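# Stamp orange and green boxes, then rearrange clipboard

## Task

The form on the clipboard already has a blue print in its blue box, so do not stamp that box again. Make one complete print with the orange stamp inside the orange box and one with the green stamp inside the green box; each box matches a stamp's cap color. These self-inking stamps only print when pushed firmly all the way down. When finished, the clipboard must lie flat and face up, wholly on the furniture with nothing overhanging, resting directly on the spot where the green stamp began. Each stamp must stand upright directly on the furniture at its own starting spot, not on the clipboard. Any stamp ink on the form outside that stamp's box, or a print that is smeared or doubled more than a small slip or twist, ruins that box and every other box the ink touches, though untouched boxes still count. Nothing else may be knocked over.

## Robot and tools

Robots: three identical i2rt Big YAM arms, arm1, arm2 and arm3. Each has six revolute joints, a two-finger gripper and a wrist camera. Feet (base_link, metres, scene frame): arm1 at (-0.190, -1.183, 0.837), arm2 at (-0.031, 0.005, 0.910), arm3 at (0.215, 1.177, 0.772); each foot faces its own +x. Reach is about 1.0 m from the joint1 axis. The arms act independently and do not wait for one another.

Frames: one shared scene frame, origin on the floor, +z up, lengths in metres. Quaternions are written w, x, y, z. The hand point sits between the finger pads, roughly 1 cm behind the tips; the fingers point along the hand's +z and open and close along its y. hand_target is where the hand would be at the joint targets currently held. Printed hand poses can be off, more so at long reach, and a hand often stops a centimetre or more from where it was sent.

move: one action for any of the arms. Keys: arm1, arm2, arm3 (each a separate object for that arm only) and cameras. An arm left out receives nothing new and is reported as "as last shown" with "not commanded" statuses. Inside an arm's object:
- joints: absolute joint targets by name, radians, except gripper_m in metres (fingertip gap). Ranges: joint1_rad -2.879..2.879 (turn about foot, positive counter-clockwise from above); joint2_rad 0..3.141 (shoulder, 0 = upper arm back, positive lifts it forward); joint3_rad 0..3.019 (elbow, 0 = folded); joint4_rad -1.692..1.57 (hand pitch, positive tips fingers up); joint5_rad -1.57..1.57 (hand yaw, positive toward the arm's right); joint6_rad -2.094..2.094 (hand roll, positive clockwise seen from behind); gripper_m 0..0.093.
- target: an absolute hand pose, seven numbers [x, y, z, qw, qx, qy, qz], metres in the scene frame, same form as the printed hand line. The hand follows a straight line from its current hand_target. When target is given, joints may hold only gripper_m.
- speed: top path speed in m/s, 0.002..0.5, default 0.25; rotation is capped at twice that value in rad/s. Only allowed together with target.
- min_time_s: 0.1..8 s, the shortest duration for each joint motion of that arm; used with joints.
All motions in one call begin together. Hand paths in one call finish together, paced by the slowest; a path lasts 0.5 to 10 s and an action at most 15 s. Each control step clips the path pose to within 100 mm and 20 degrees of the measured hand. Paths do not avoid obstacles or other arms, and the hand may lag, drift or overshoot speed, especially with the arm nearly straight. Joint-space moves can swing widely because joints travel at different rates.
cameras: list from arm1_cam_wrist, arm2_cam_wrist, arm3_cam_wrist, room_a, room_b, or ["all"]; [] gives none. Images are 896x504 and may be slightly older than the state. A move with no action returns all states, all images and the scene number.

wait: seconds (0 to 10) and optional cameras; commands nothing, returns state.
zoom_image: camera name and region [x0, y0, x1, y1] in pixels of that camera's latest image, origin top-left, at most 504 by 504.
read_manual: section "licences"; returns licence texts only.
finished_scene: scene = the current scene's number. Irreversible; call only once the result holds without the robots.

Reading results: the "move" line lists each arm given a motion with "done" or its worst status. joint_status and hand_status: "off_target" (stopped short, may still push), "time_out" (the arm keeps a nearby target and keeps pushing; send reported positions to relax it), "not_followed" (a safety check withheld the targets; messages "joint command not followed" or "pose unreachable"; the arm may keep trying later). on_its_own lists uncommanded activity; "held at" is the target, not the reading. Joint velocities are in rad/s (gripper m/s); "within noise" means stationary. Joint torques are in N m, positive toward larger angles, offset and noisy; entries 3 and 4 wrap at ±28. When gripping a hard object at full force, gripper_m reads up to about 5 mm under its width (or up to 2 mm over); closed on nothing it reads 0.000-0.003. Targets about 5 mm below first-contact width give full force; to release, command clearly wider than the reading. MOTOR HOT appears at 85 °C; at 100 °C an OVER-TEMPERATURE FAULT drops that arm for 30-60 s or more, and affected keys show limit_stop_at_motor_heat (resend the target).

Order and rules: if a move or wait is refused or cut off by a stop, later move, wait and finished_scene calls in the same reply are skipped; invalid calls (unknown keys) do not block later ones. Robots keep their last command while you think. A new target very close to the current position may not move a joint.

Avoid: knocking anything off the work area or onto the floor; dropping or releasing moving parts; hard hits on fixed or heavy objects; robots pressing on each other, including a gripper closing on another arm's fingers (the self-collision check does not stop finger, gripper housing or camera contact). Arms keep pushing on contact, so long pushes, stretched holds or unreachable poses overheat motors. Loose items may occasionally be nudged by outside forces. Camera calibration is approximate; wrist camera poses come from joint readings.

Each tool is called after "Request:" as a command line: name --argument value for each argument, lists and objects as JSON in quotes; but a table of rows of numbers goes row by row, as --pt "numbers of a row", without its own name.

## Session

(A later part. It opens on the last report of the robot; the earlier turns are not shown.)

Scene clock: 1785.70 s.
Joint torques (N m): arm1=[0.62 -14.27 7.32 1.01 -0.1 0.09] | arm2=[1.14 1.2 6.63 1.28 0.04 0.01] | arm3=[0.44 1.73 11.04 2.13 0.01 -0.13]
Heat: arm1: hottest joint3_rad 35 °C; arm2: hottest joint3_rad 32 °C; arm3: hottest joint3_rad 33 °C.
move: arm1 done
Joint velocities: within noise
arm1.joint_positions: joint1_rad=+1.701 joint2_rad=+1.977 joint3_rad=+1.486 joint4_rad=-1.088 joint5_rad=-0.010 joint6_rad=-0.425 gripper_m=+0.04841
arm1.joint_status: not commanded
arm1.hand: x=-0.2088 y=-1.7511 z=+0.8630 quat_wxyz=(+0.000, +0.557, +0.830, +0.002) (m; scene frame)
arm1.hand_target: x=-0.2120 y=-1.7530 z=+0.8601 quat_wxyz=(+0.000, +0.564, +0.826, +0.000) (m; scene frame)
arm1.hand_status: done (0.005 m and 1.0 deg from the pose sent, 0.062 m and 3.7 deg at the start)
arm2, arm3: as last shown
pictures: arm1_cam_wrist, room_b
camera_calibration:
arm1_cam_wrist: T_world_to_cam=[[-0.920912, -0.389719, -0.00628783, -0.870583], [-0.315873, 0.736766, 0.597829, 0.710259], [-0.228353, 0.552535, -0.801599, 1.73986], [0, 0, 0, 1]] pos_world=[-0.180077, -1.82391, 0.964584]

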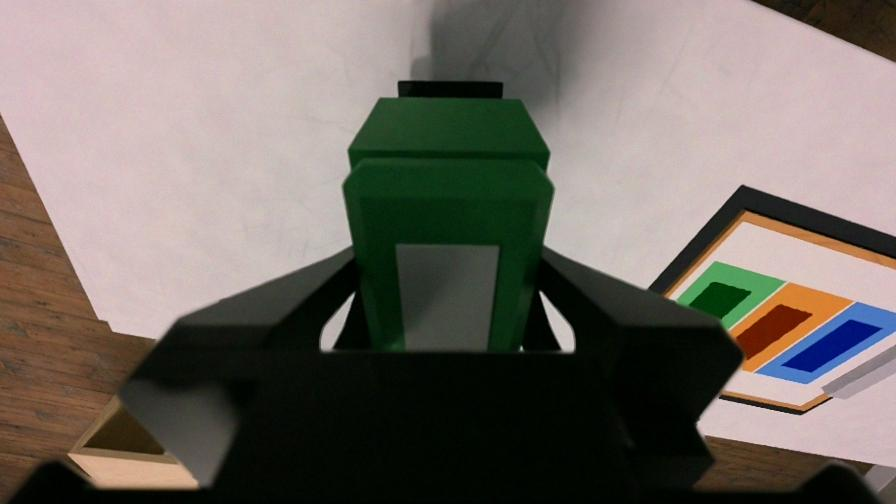

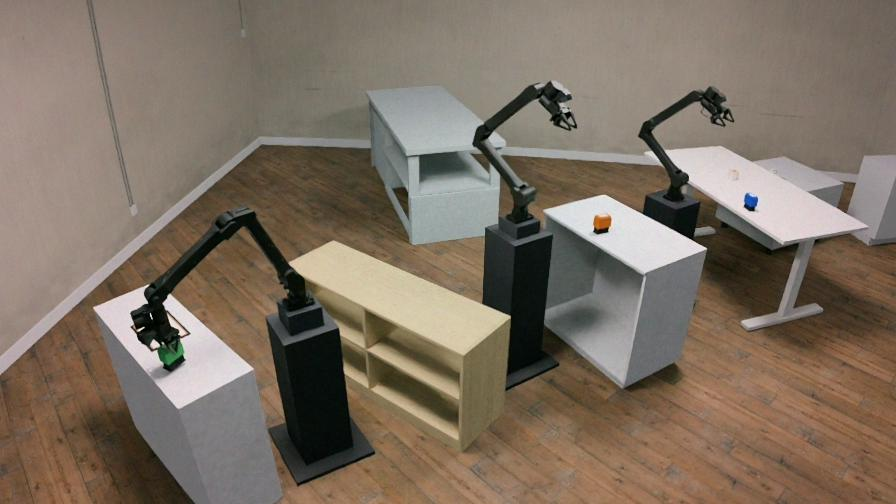

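Request:
move --arm1 '{"target": [-0.212, -1.752, 0.843, 0, 0.564, 0.8257, 0.0], "speed": 0.05}'

Request:
move --arm1 '{"target": [-0.212, -1.752, 0.831, 0, 0.564, 0.8257, 0.0], "speed": 0.04}' --cameras '["arm1_cam_wrist", "room_b"]'

Request:
zoom_image --camera "room_b" --region '[110, 280, 240, 400]'

Scene clock: 1792.60 s.
Joint torques (N m): arm1=[0.62 -14.1 7.06 1.03 -0.1 0.09] | arm2=[0.79 1.55 6.63 1.31 0.03 0] | arm3=[0.21 1.85 11.08 2.15 -0.04 -0.15]
Heat: arm1: hottest joint3_rad 35 °C; arm2: hottest joint3_rad 32 °C; arm3: hottest joint3_rad 33 °C.
move: arm1 done
Joint velocities: within noise
arm1.joint_positions: joint1_rad=+1.701 joint2_rad=+1.993 joint3_rad=+1.468 joint4_rad=-1.050 joint5_rad=-0.010 joint6_rad=-0.425 gripper_m=+0.04841
arm1.joint_status: not commanded
arm1.hand: x=-0.2089 y=-1.7513 z=+0.8485 quat_wxyz=(+0.001, +0.557, +0.830, +0.000) (m; scene frame)
arm1.hand_target: x=-0.2120 y=-1.7518 z=+0.8430 quat_wxyz=(+0.000, +0.564, +0.826, +0.000) (m; scene frame)
arm1.hand_status: done (0.006 m and 1.0 deg from the pose sent, 0.020 m and 1.0 deg at the start)
arm2, arm3: as last shown
pictures: none

Scene clock: 1793.57 s.
Joint torques (N m): arm1=[0.67 -13.22 6.42 1.46 -0.1 0.08] | arm2=[0.91 1.38 6.6 1.31 0.03 0.03] | arm3=[0.26 1.61 11.12 2.25 -0.01 -0.12]
Heat: arm1: hottest joint3_rad 35 °C; arm2: hottest joint3_rad 32 °C; arm3: hottest joint3_rad 33 °C.
move: arm1 off_target
Joint velocities: within noise
arm1.joint_positions: joint1_rad=+1.701 joint2_rad=+1.995 joint3_rad=+1.466 joint4_rad=-1.035 joint5_rad=-0.010 joint6_rad=-0.424 gripper_m=+0.04841
arm1.joint_status: not commanded
arm1.hand: x=-0.2090 y=-1.7537 z=+0.8467 quat_wxyz=(+0.004, +0.557, +0.830, -0.004) (m; scene frame)
arm1.hand_target: x=-0.2120 y=-1.7515 z=+0.8312 quat_wxyz=(+0.000, +0.564, +0.826, +0.000) (m; scene frame)
arm1.hand_status: off_target (0.016 m and 1.1 deg from the pose sent, 0.018 m and 1.0 deg at the start)
arm2: as last shown
arm3.joint_positions: joint1_rad=+0.157 joint2_rad=+0.638 joint3_rad=+1.390 joint4_rad=-1.193 joint5_rad=-0.007 joint6_rad=+0.122 gripper_m=+0.09396
arm3.joint_status: not commanded
arm3.hand: x=+0.4776 y=+1.1686 z=+1.3377 quat_wxyz=(-0.534, -0.061, -0.843, -0.032) (m; scene frame)
arm3.hand_target: x=+0.4747 y=+1.1686 z=+1.3512 quat_wxyz=(-0.547, -0.060, -0.835, -0.033) (m; scene frame)
arm3.hand_status: not commanded
pictures: arm1_cam_wrist, room_b
camera_calibration:
arm1_cam_wrist: T_world_to_cam=[[-0.921164, -0.389176, 0.00014431, -0.876437], [-0.315071, 0.745978, 0.586725, 0.747608], [-0.228447, 0.540425, -0.809786, 1.71382], [0, 0, 0, 1]] pos_world=[-0.180276, -1.82497, 0.949309]

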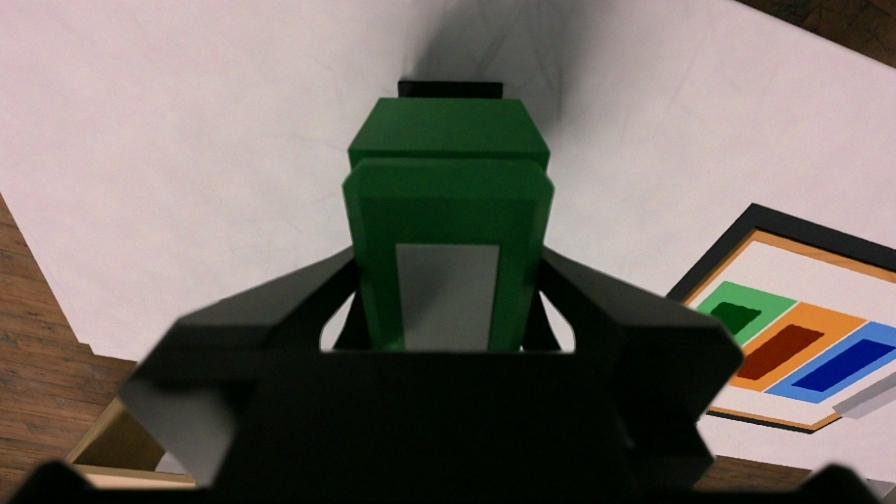

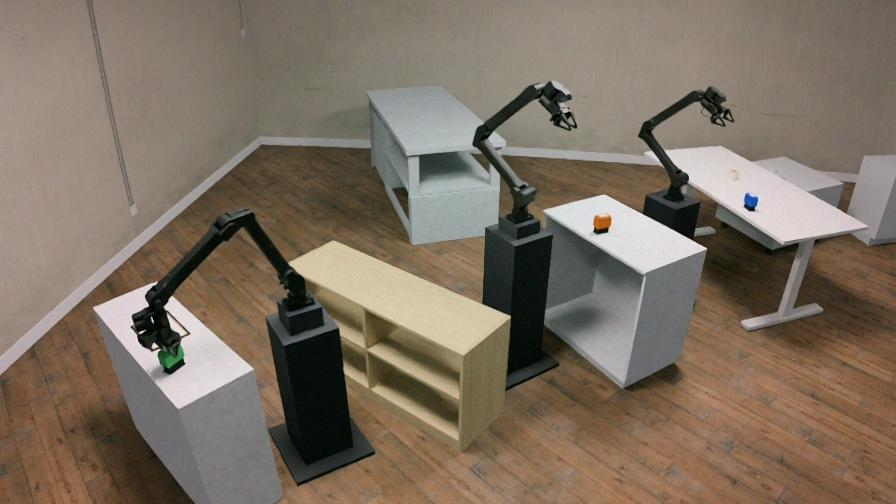

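Scaled by 3.877 from the camera's 896x504 image, which has a finer 1280x720 frame.

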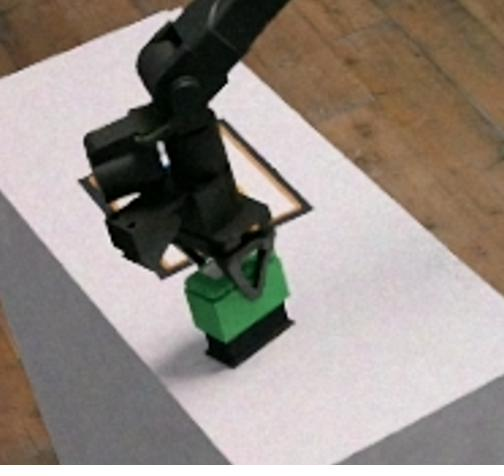

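Request:
move --arm1 '{"joints": {"gripper_m": 0.092}}'

Request:
move --arm1 '{"target": [-0.208, -1.752, 0.97, 0, 0.564, 0.8257, 0.0], "speed": 0.15}' --cameras '["arm1_cam_wrist", "room_a", "room_b"]'

Request:
zoom_image --camera "room_b" --region '[90, 260, 250, 400]'

Request:
zoom_image --camera "arm1_cam_wrist" --region '[540, 100, 896, 330]'

Scene clock: 1802.07 s.
Joint torques (N m): arm1=[0.67 -13.39 6.42 1.07 -0.11 0.08] | arm2=[1.03 1.32 6.63 1.32 0.05 0.02] | arm3=[0.44 1.32 10.86 2.1 0.01 -0.13]
Heat: arm1: hottest joint3_rad 35 °C; arm2: hottest joint3_rad 32 °C; arm3: hottest joint3_rad 33 °C.
move: arm1 done
Joint velocities: within noise
arm1.joint_positions: joint1_rad=+1.701 joint2_rad=+1.997 joint3_rad=+1.466 joint4_rad=-1.024 joint5_rad=-0.010 joint6_rad=-0.424 gripper_m=+0.09183
arm1.joint_status: all done
arm1.hand: x=-0.2091 y=-1.7562 z=+0.8459 quat_wxyz=(+0.006, +0.558, +0.830, -0.008) (m; scene frame)
arm1.hand_target: x=-0.2119 y=-1.7515 z=+0.8313 quat_wxyz=(+0.000, +0.564, +0.826, +0.000) (m; scene frame)
arm1.hand_status: not commanded
arm2, arm3: as last shown
pictures: none

Scene clock: 1803.77 s.
Joint torques (N m): arm1=[1.08 -15.27 12.16 0.29 -0.12 0.08] | arm2=[0.73 1.26 6.65 1.32 0.06 0.01] | arm3=[0.73 1.73 11.06 2.32 0.01 -0.18]
Heat: arm1: hottest joint3_rad 35 °C; arm2: hottest joint3_rad 32 °C; arm3: hottest joint3_rad 33 °C.
move: arm1 off_target
Joint velocities: within noise
arm1.joint_positions: joint1_rad=+1.701 joint2_rad=+1.886 joint3_rad=+1.565 joint4_rad=-1.319 joint5_rad=-0.010 joint6_rad=-0.420 gripper_m=+0.09190
arm1.joint_status: not commanded
arm1.hand: x=-0.2075 y=-1.7314 z=+0.9412 quat_wxyz=(-0.016, +0.559, +0.828, +0.028) (m; scene frame)
arm1.hand_target: x=-0.2079 y=-1.7503 z=+0.9702 quat_wxyz=(+0.000, +0.564, +0.826, +0.000) (m; scene frame)
arm1.hand_status: off_target (0.035 m and 3.8 deg from the pose sent, 0.124 m and 1.5 deg at the start)
arm2.joint_positions: joint1_rad=+0.290 joint2_rad=+0.646 joint3_rad=+1.383 joint4_rad=-1.286 joint5_rad=-0.004 joint6_rad=-0.010 gripper_m=+0.04993
arm2.joint_status: not commanded
arm2.hand: x=+0.2235 y=+0.0335 z=+1.4498 quat_wxyz=(-0.487, +0.059, -0.871, -0.034) (m; scene frame)
arm2.hand_target: x=+0.2231 y=+0.0361 z=+1.4446 quat_wxyz=(-0.478, +0.059, -0.876, -0.038) (m; scene frame)
arm2.hand_status: not commanded
arm3: as last shown
pictures: arm1_cam_wrist, room_a, room_b
camera_calibration:
arm1_cam_wrist: T_world_to_cam=[[-0.923128, -0.383183, -0.0317069, -0.82642], [-0.312904, 0.70077, 0.641102, 0.547003], [-0.22344, 0.601741, -0.7668, 1.84541], [0, 0, 0, 1]] pos_world=[-0.179392, -1.81045, 1.03817]

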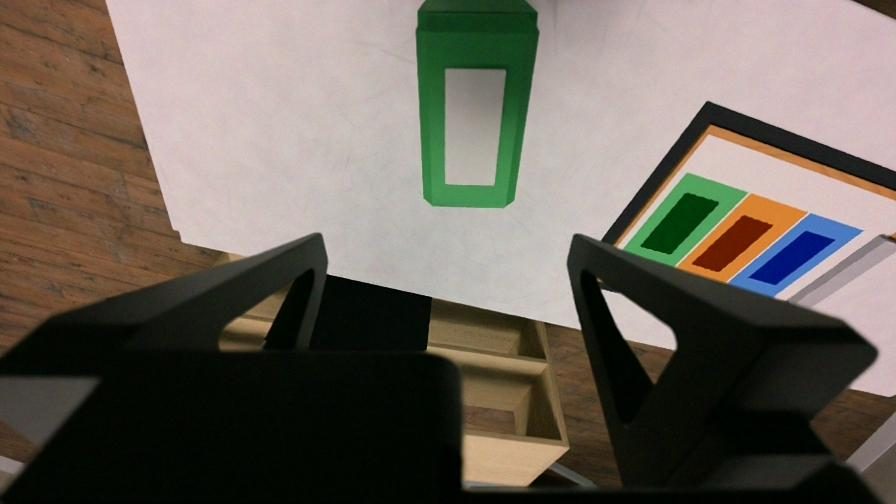

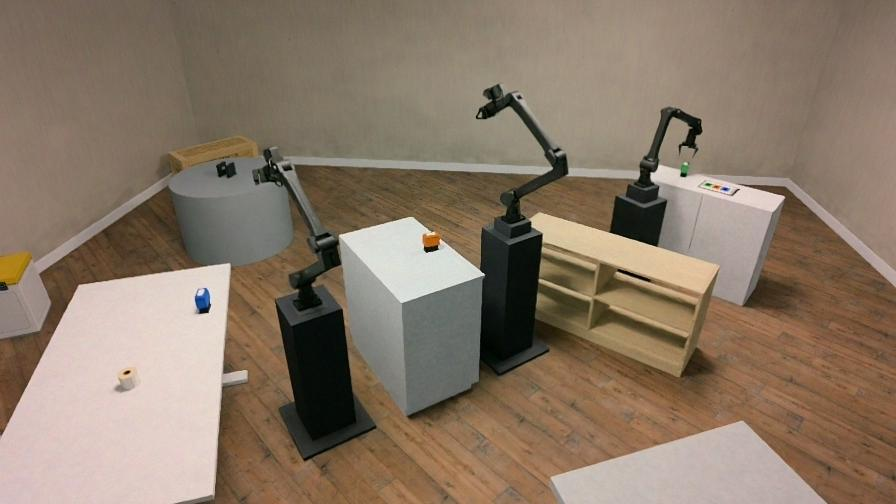

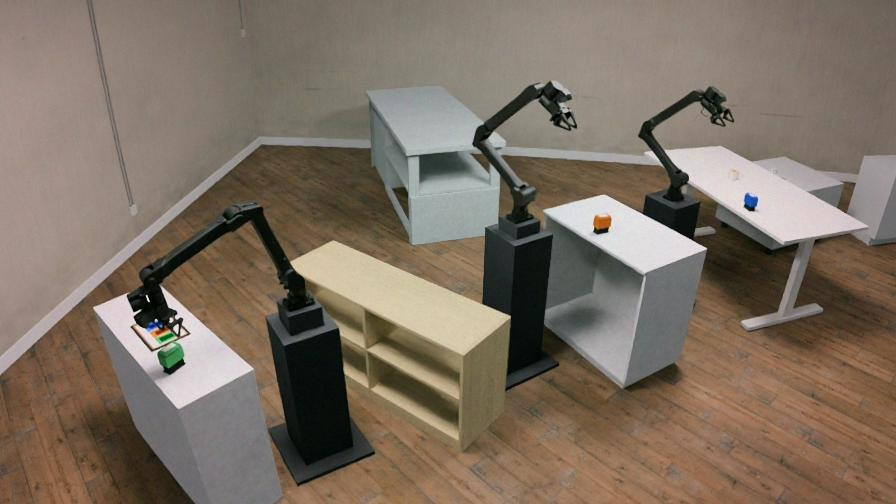

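Scaled by 3.150 from the camera's 896x504 image, which has a finer 1280x720 frame.

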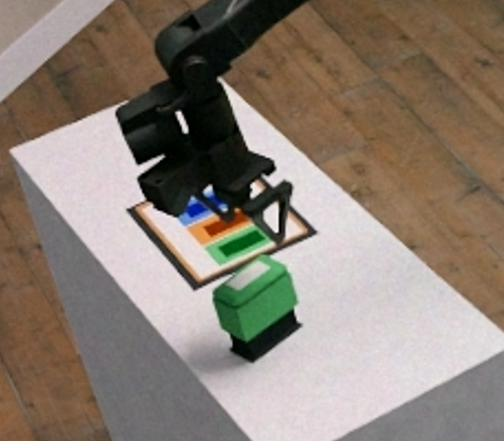

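Scaled by 1.416 from the camera's 896x504 image, which has a finer 1280x720 frame.

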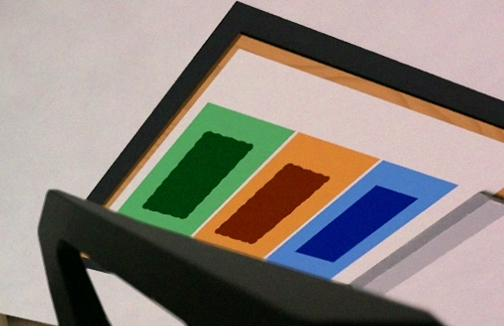

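Request:
move --arm1 '{"joints": {"joint2_rad": 0.9, "joint3_rad": 1.35, "joint4_rad": -1.2}, "min_time_s": 2.5}' --cameras '["room_a", "room_b"]'

Request:
zoom_image --camera "room_b" --region '[90, 260, 250, 400]'

Request:
zoom_image --camera "room_a" --region '[640, 120, 800, 220]'

Scene clock: 1813.63 s.
Joint torques (N m): arm1=[1.2 -1.03 8.4 2.48 -0.11 0.11] | arm2=[0.91 1.32 6.64 1.31 0.04 0.03] | arm3=[0.15 1.9 11.12 2.28 0.01 -0.1]
Heat: arm1: hottest joint3_rad 35 °C; arm2: hottest joint3_rad 32 °C; arm3: hottest joint3_rad 33 °C.
move: arm1 done
Joint velocities: within noise
arm1.joint_positions: joint1_rad=+1.701 joint2_rad=+0.899 joint3_rad=+1.356 joint4_rad=-1.216 joint5_rad=-0.010 joint6_rad=-0.420 gripper_m=+0.09190
arm1.joint_status: all done
arm1.hand: x=-0.1979 y=-1.5431 z=+1.3056 quat_wxyz=(+0.211, +0.511, +0.763, -0.336) (m; scene frame)
arm1.hand_target: x=-0.1980 y=-1.5460 z=+1.3053 quat_wxyz=(+0.214, +0.514, +0.758, -0.339) (m; scene frame)
arm1.hand_status: not commanded
arm2, arm3: as last shown
pictures: room_a, room_b

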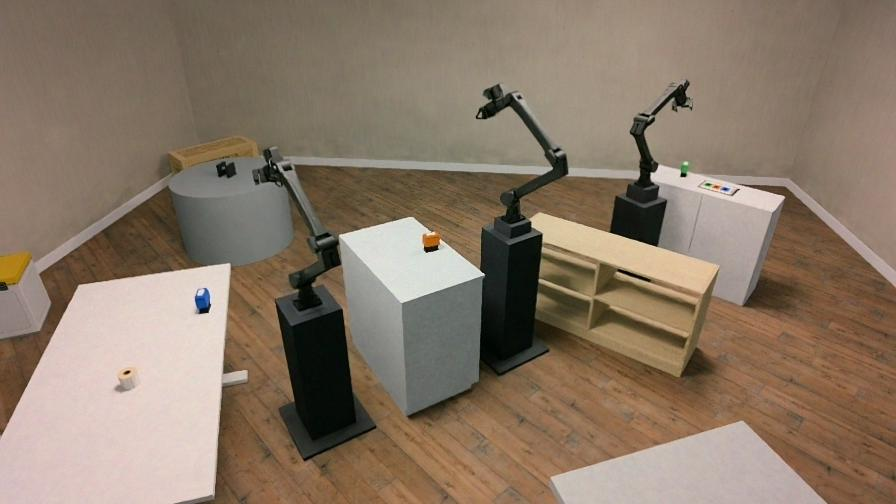

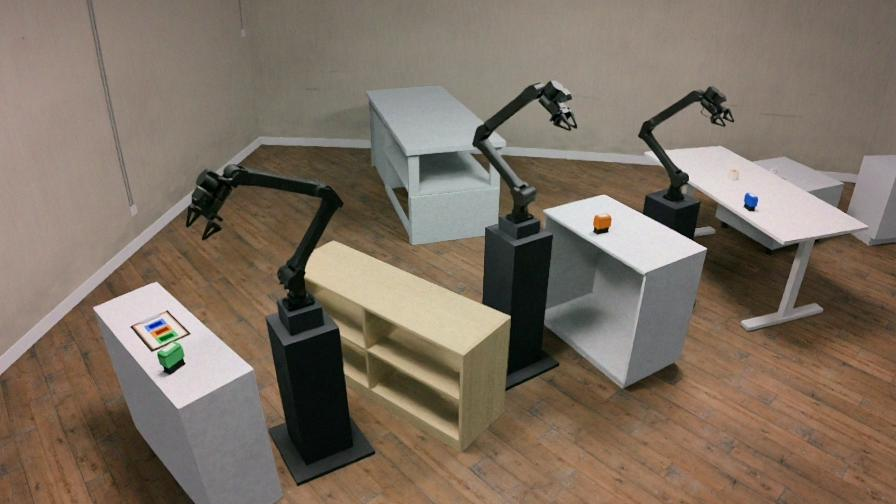

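Scaled by 3.150 from the camera's 896x504 image, which has a finer 1280x720 frame.

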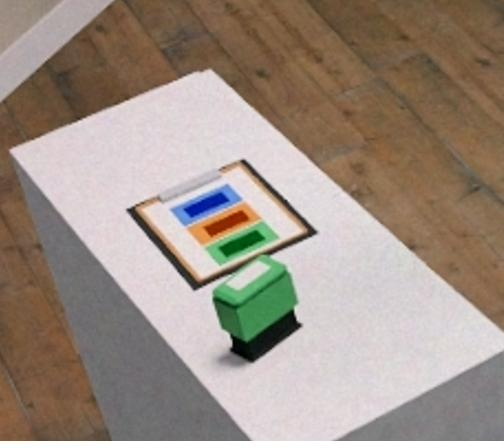

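Scaled by 3.150 from the camera's 896x504 image, which has a finer 1280x720 frame.

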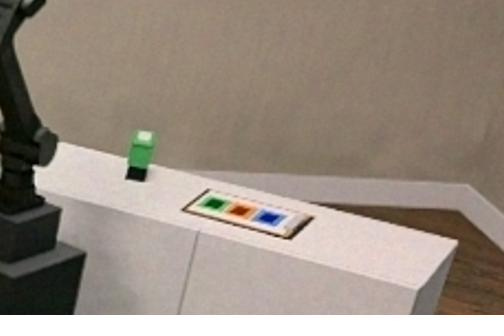

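Everything is in place: all prints are done, the clipboard is flat on the green stamp's cabinet, and both stamps are standing where they started.

Request:
finished_scene --scene 1

The scene is finished: the task was done.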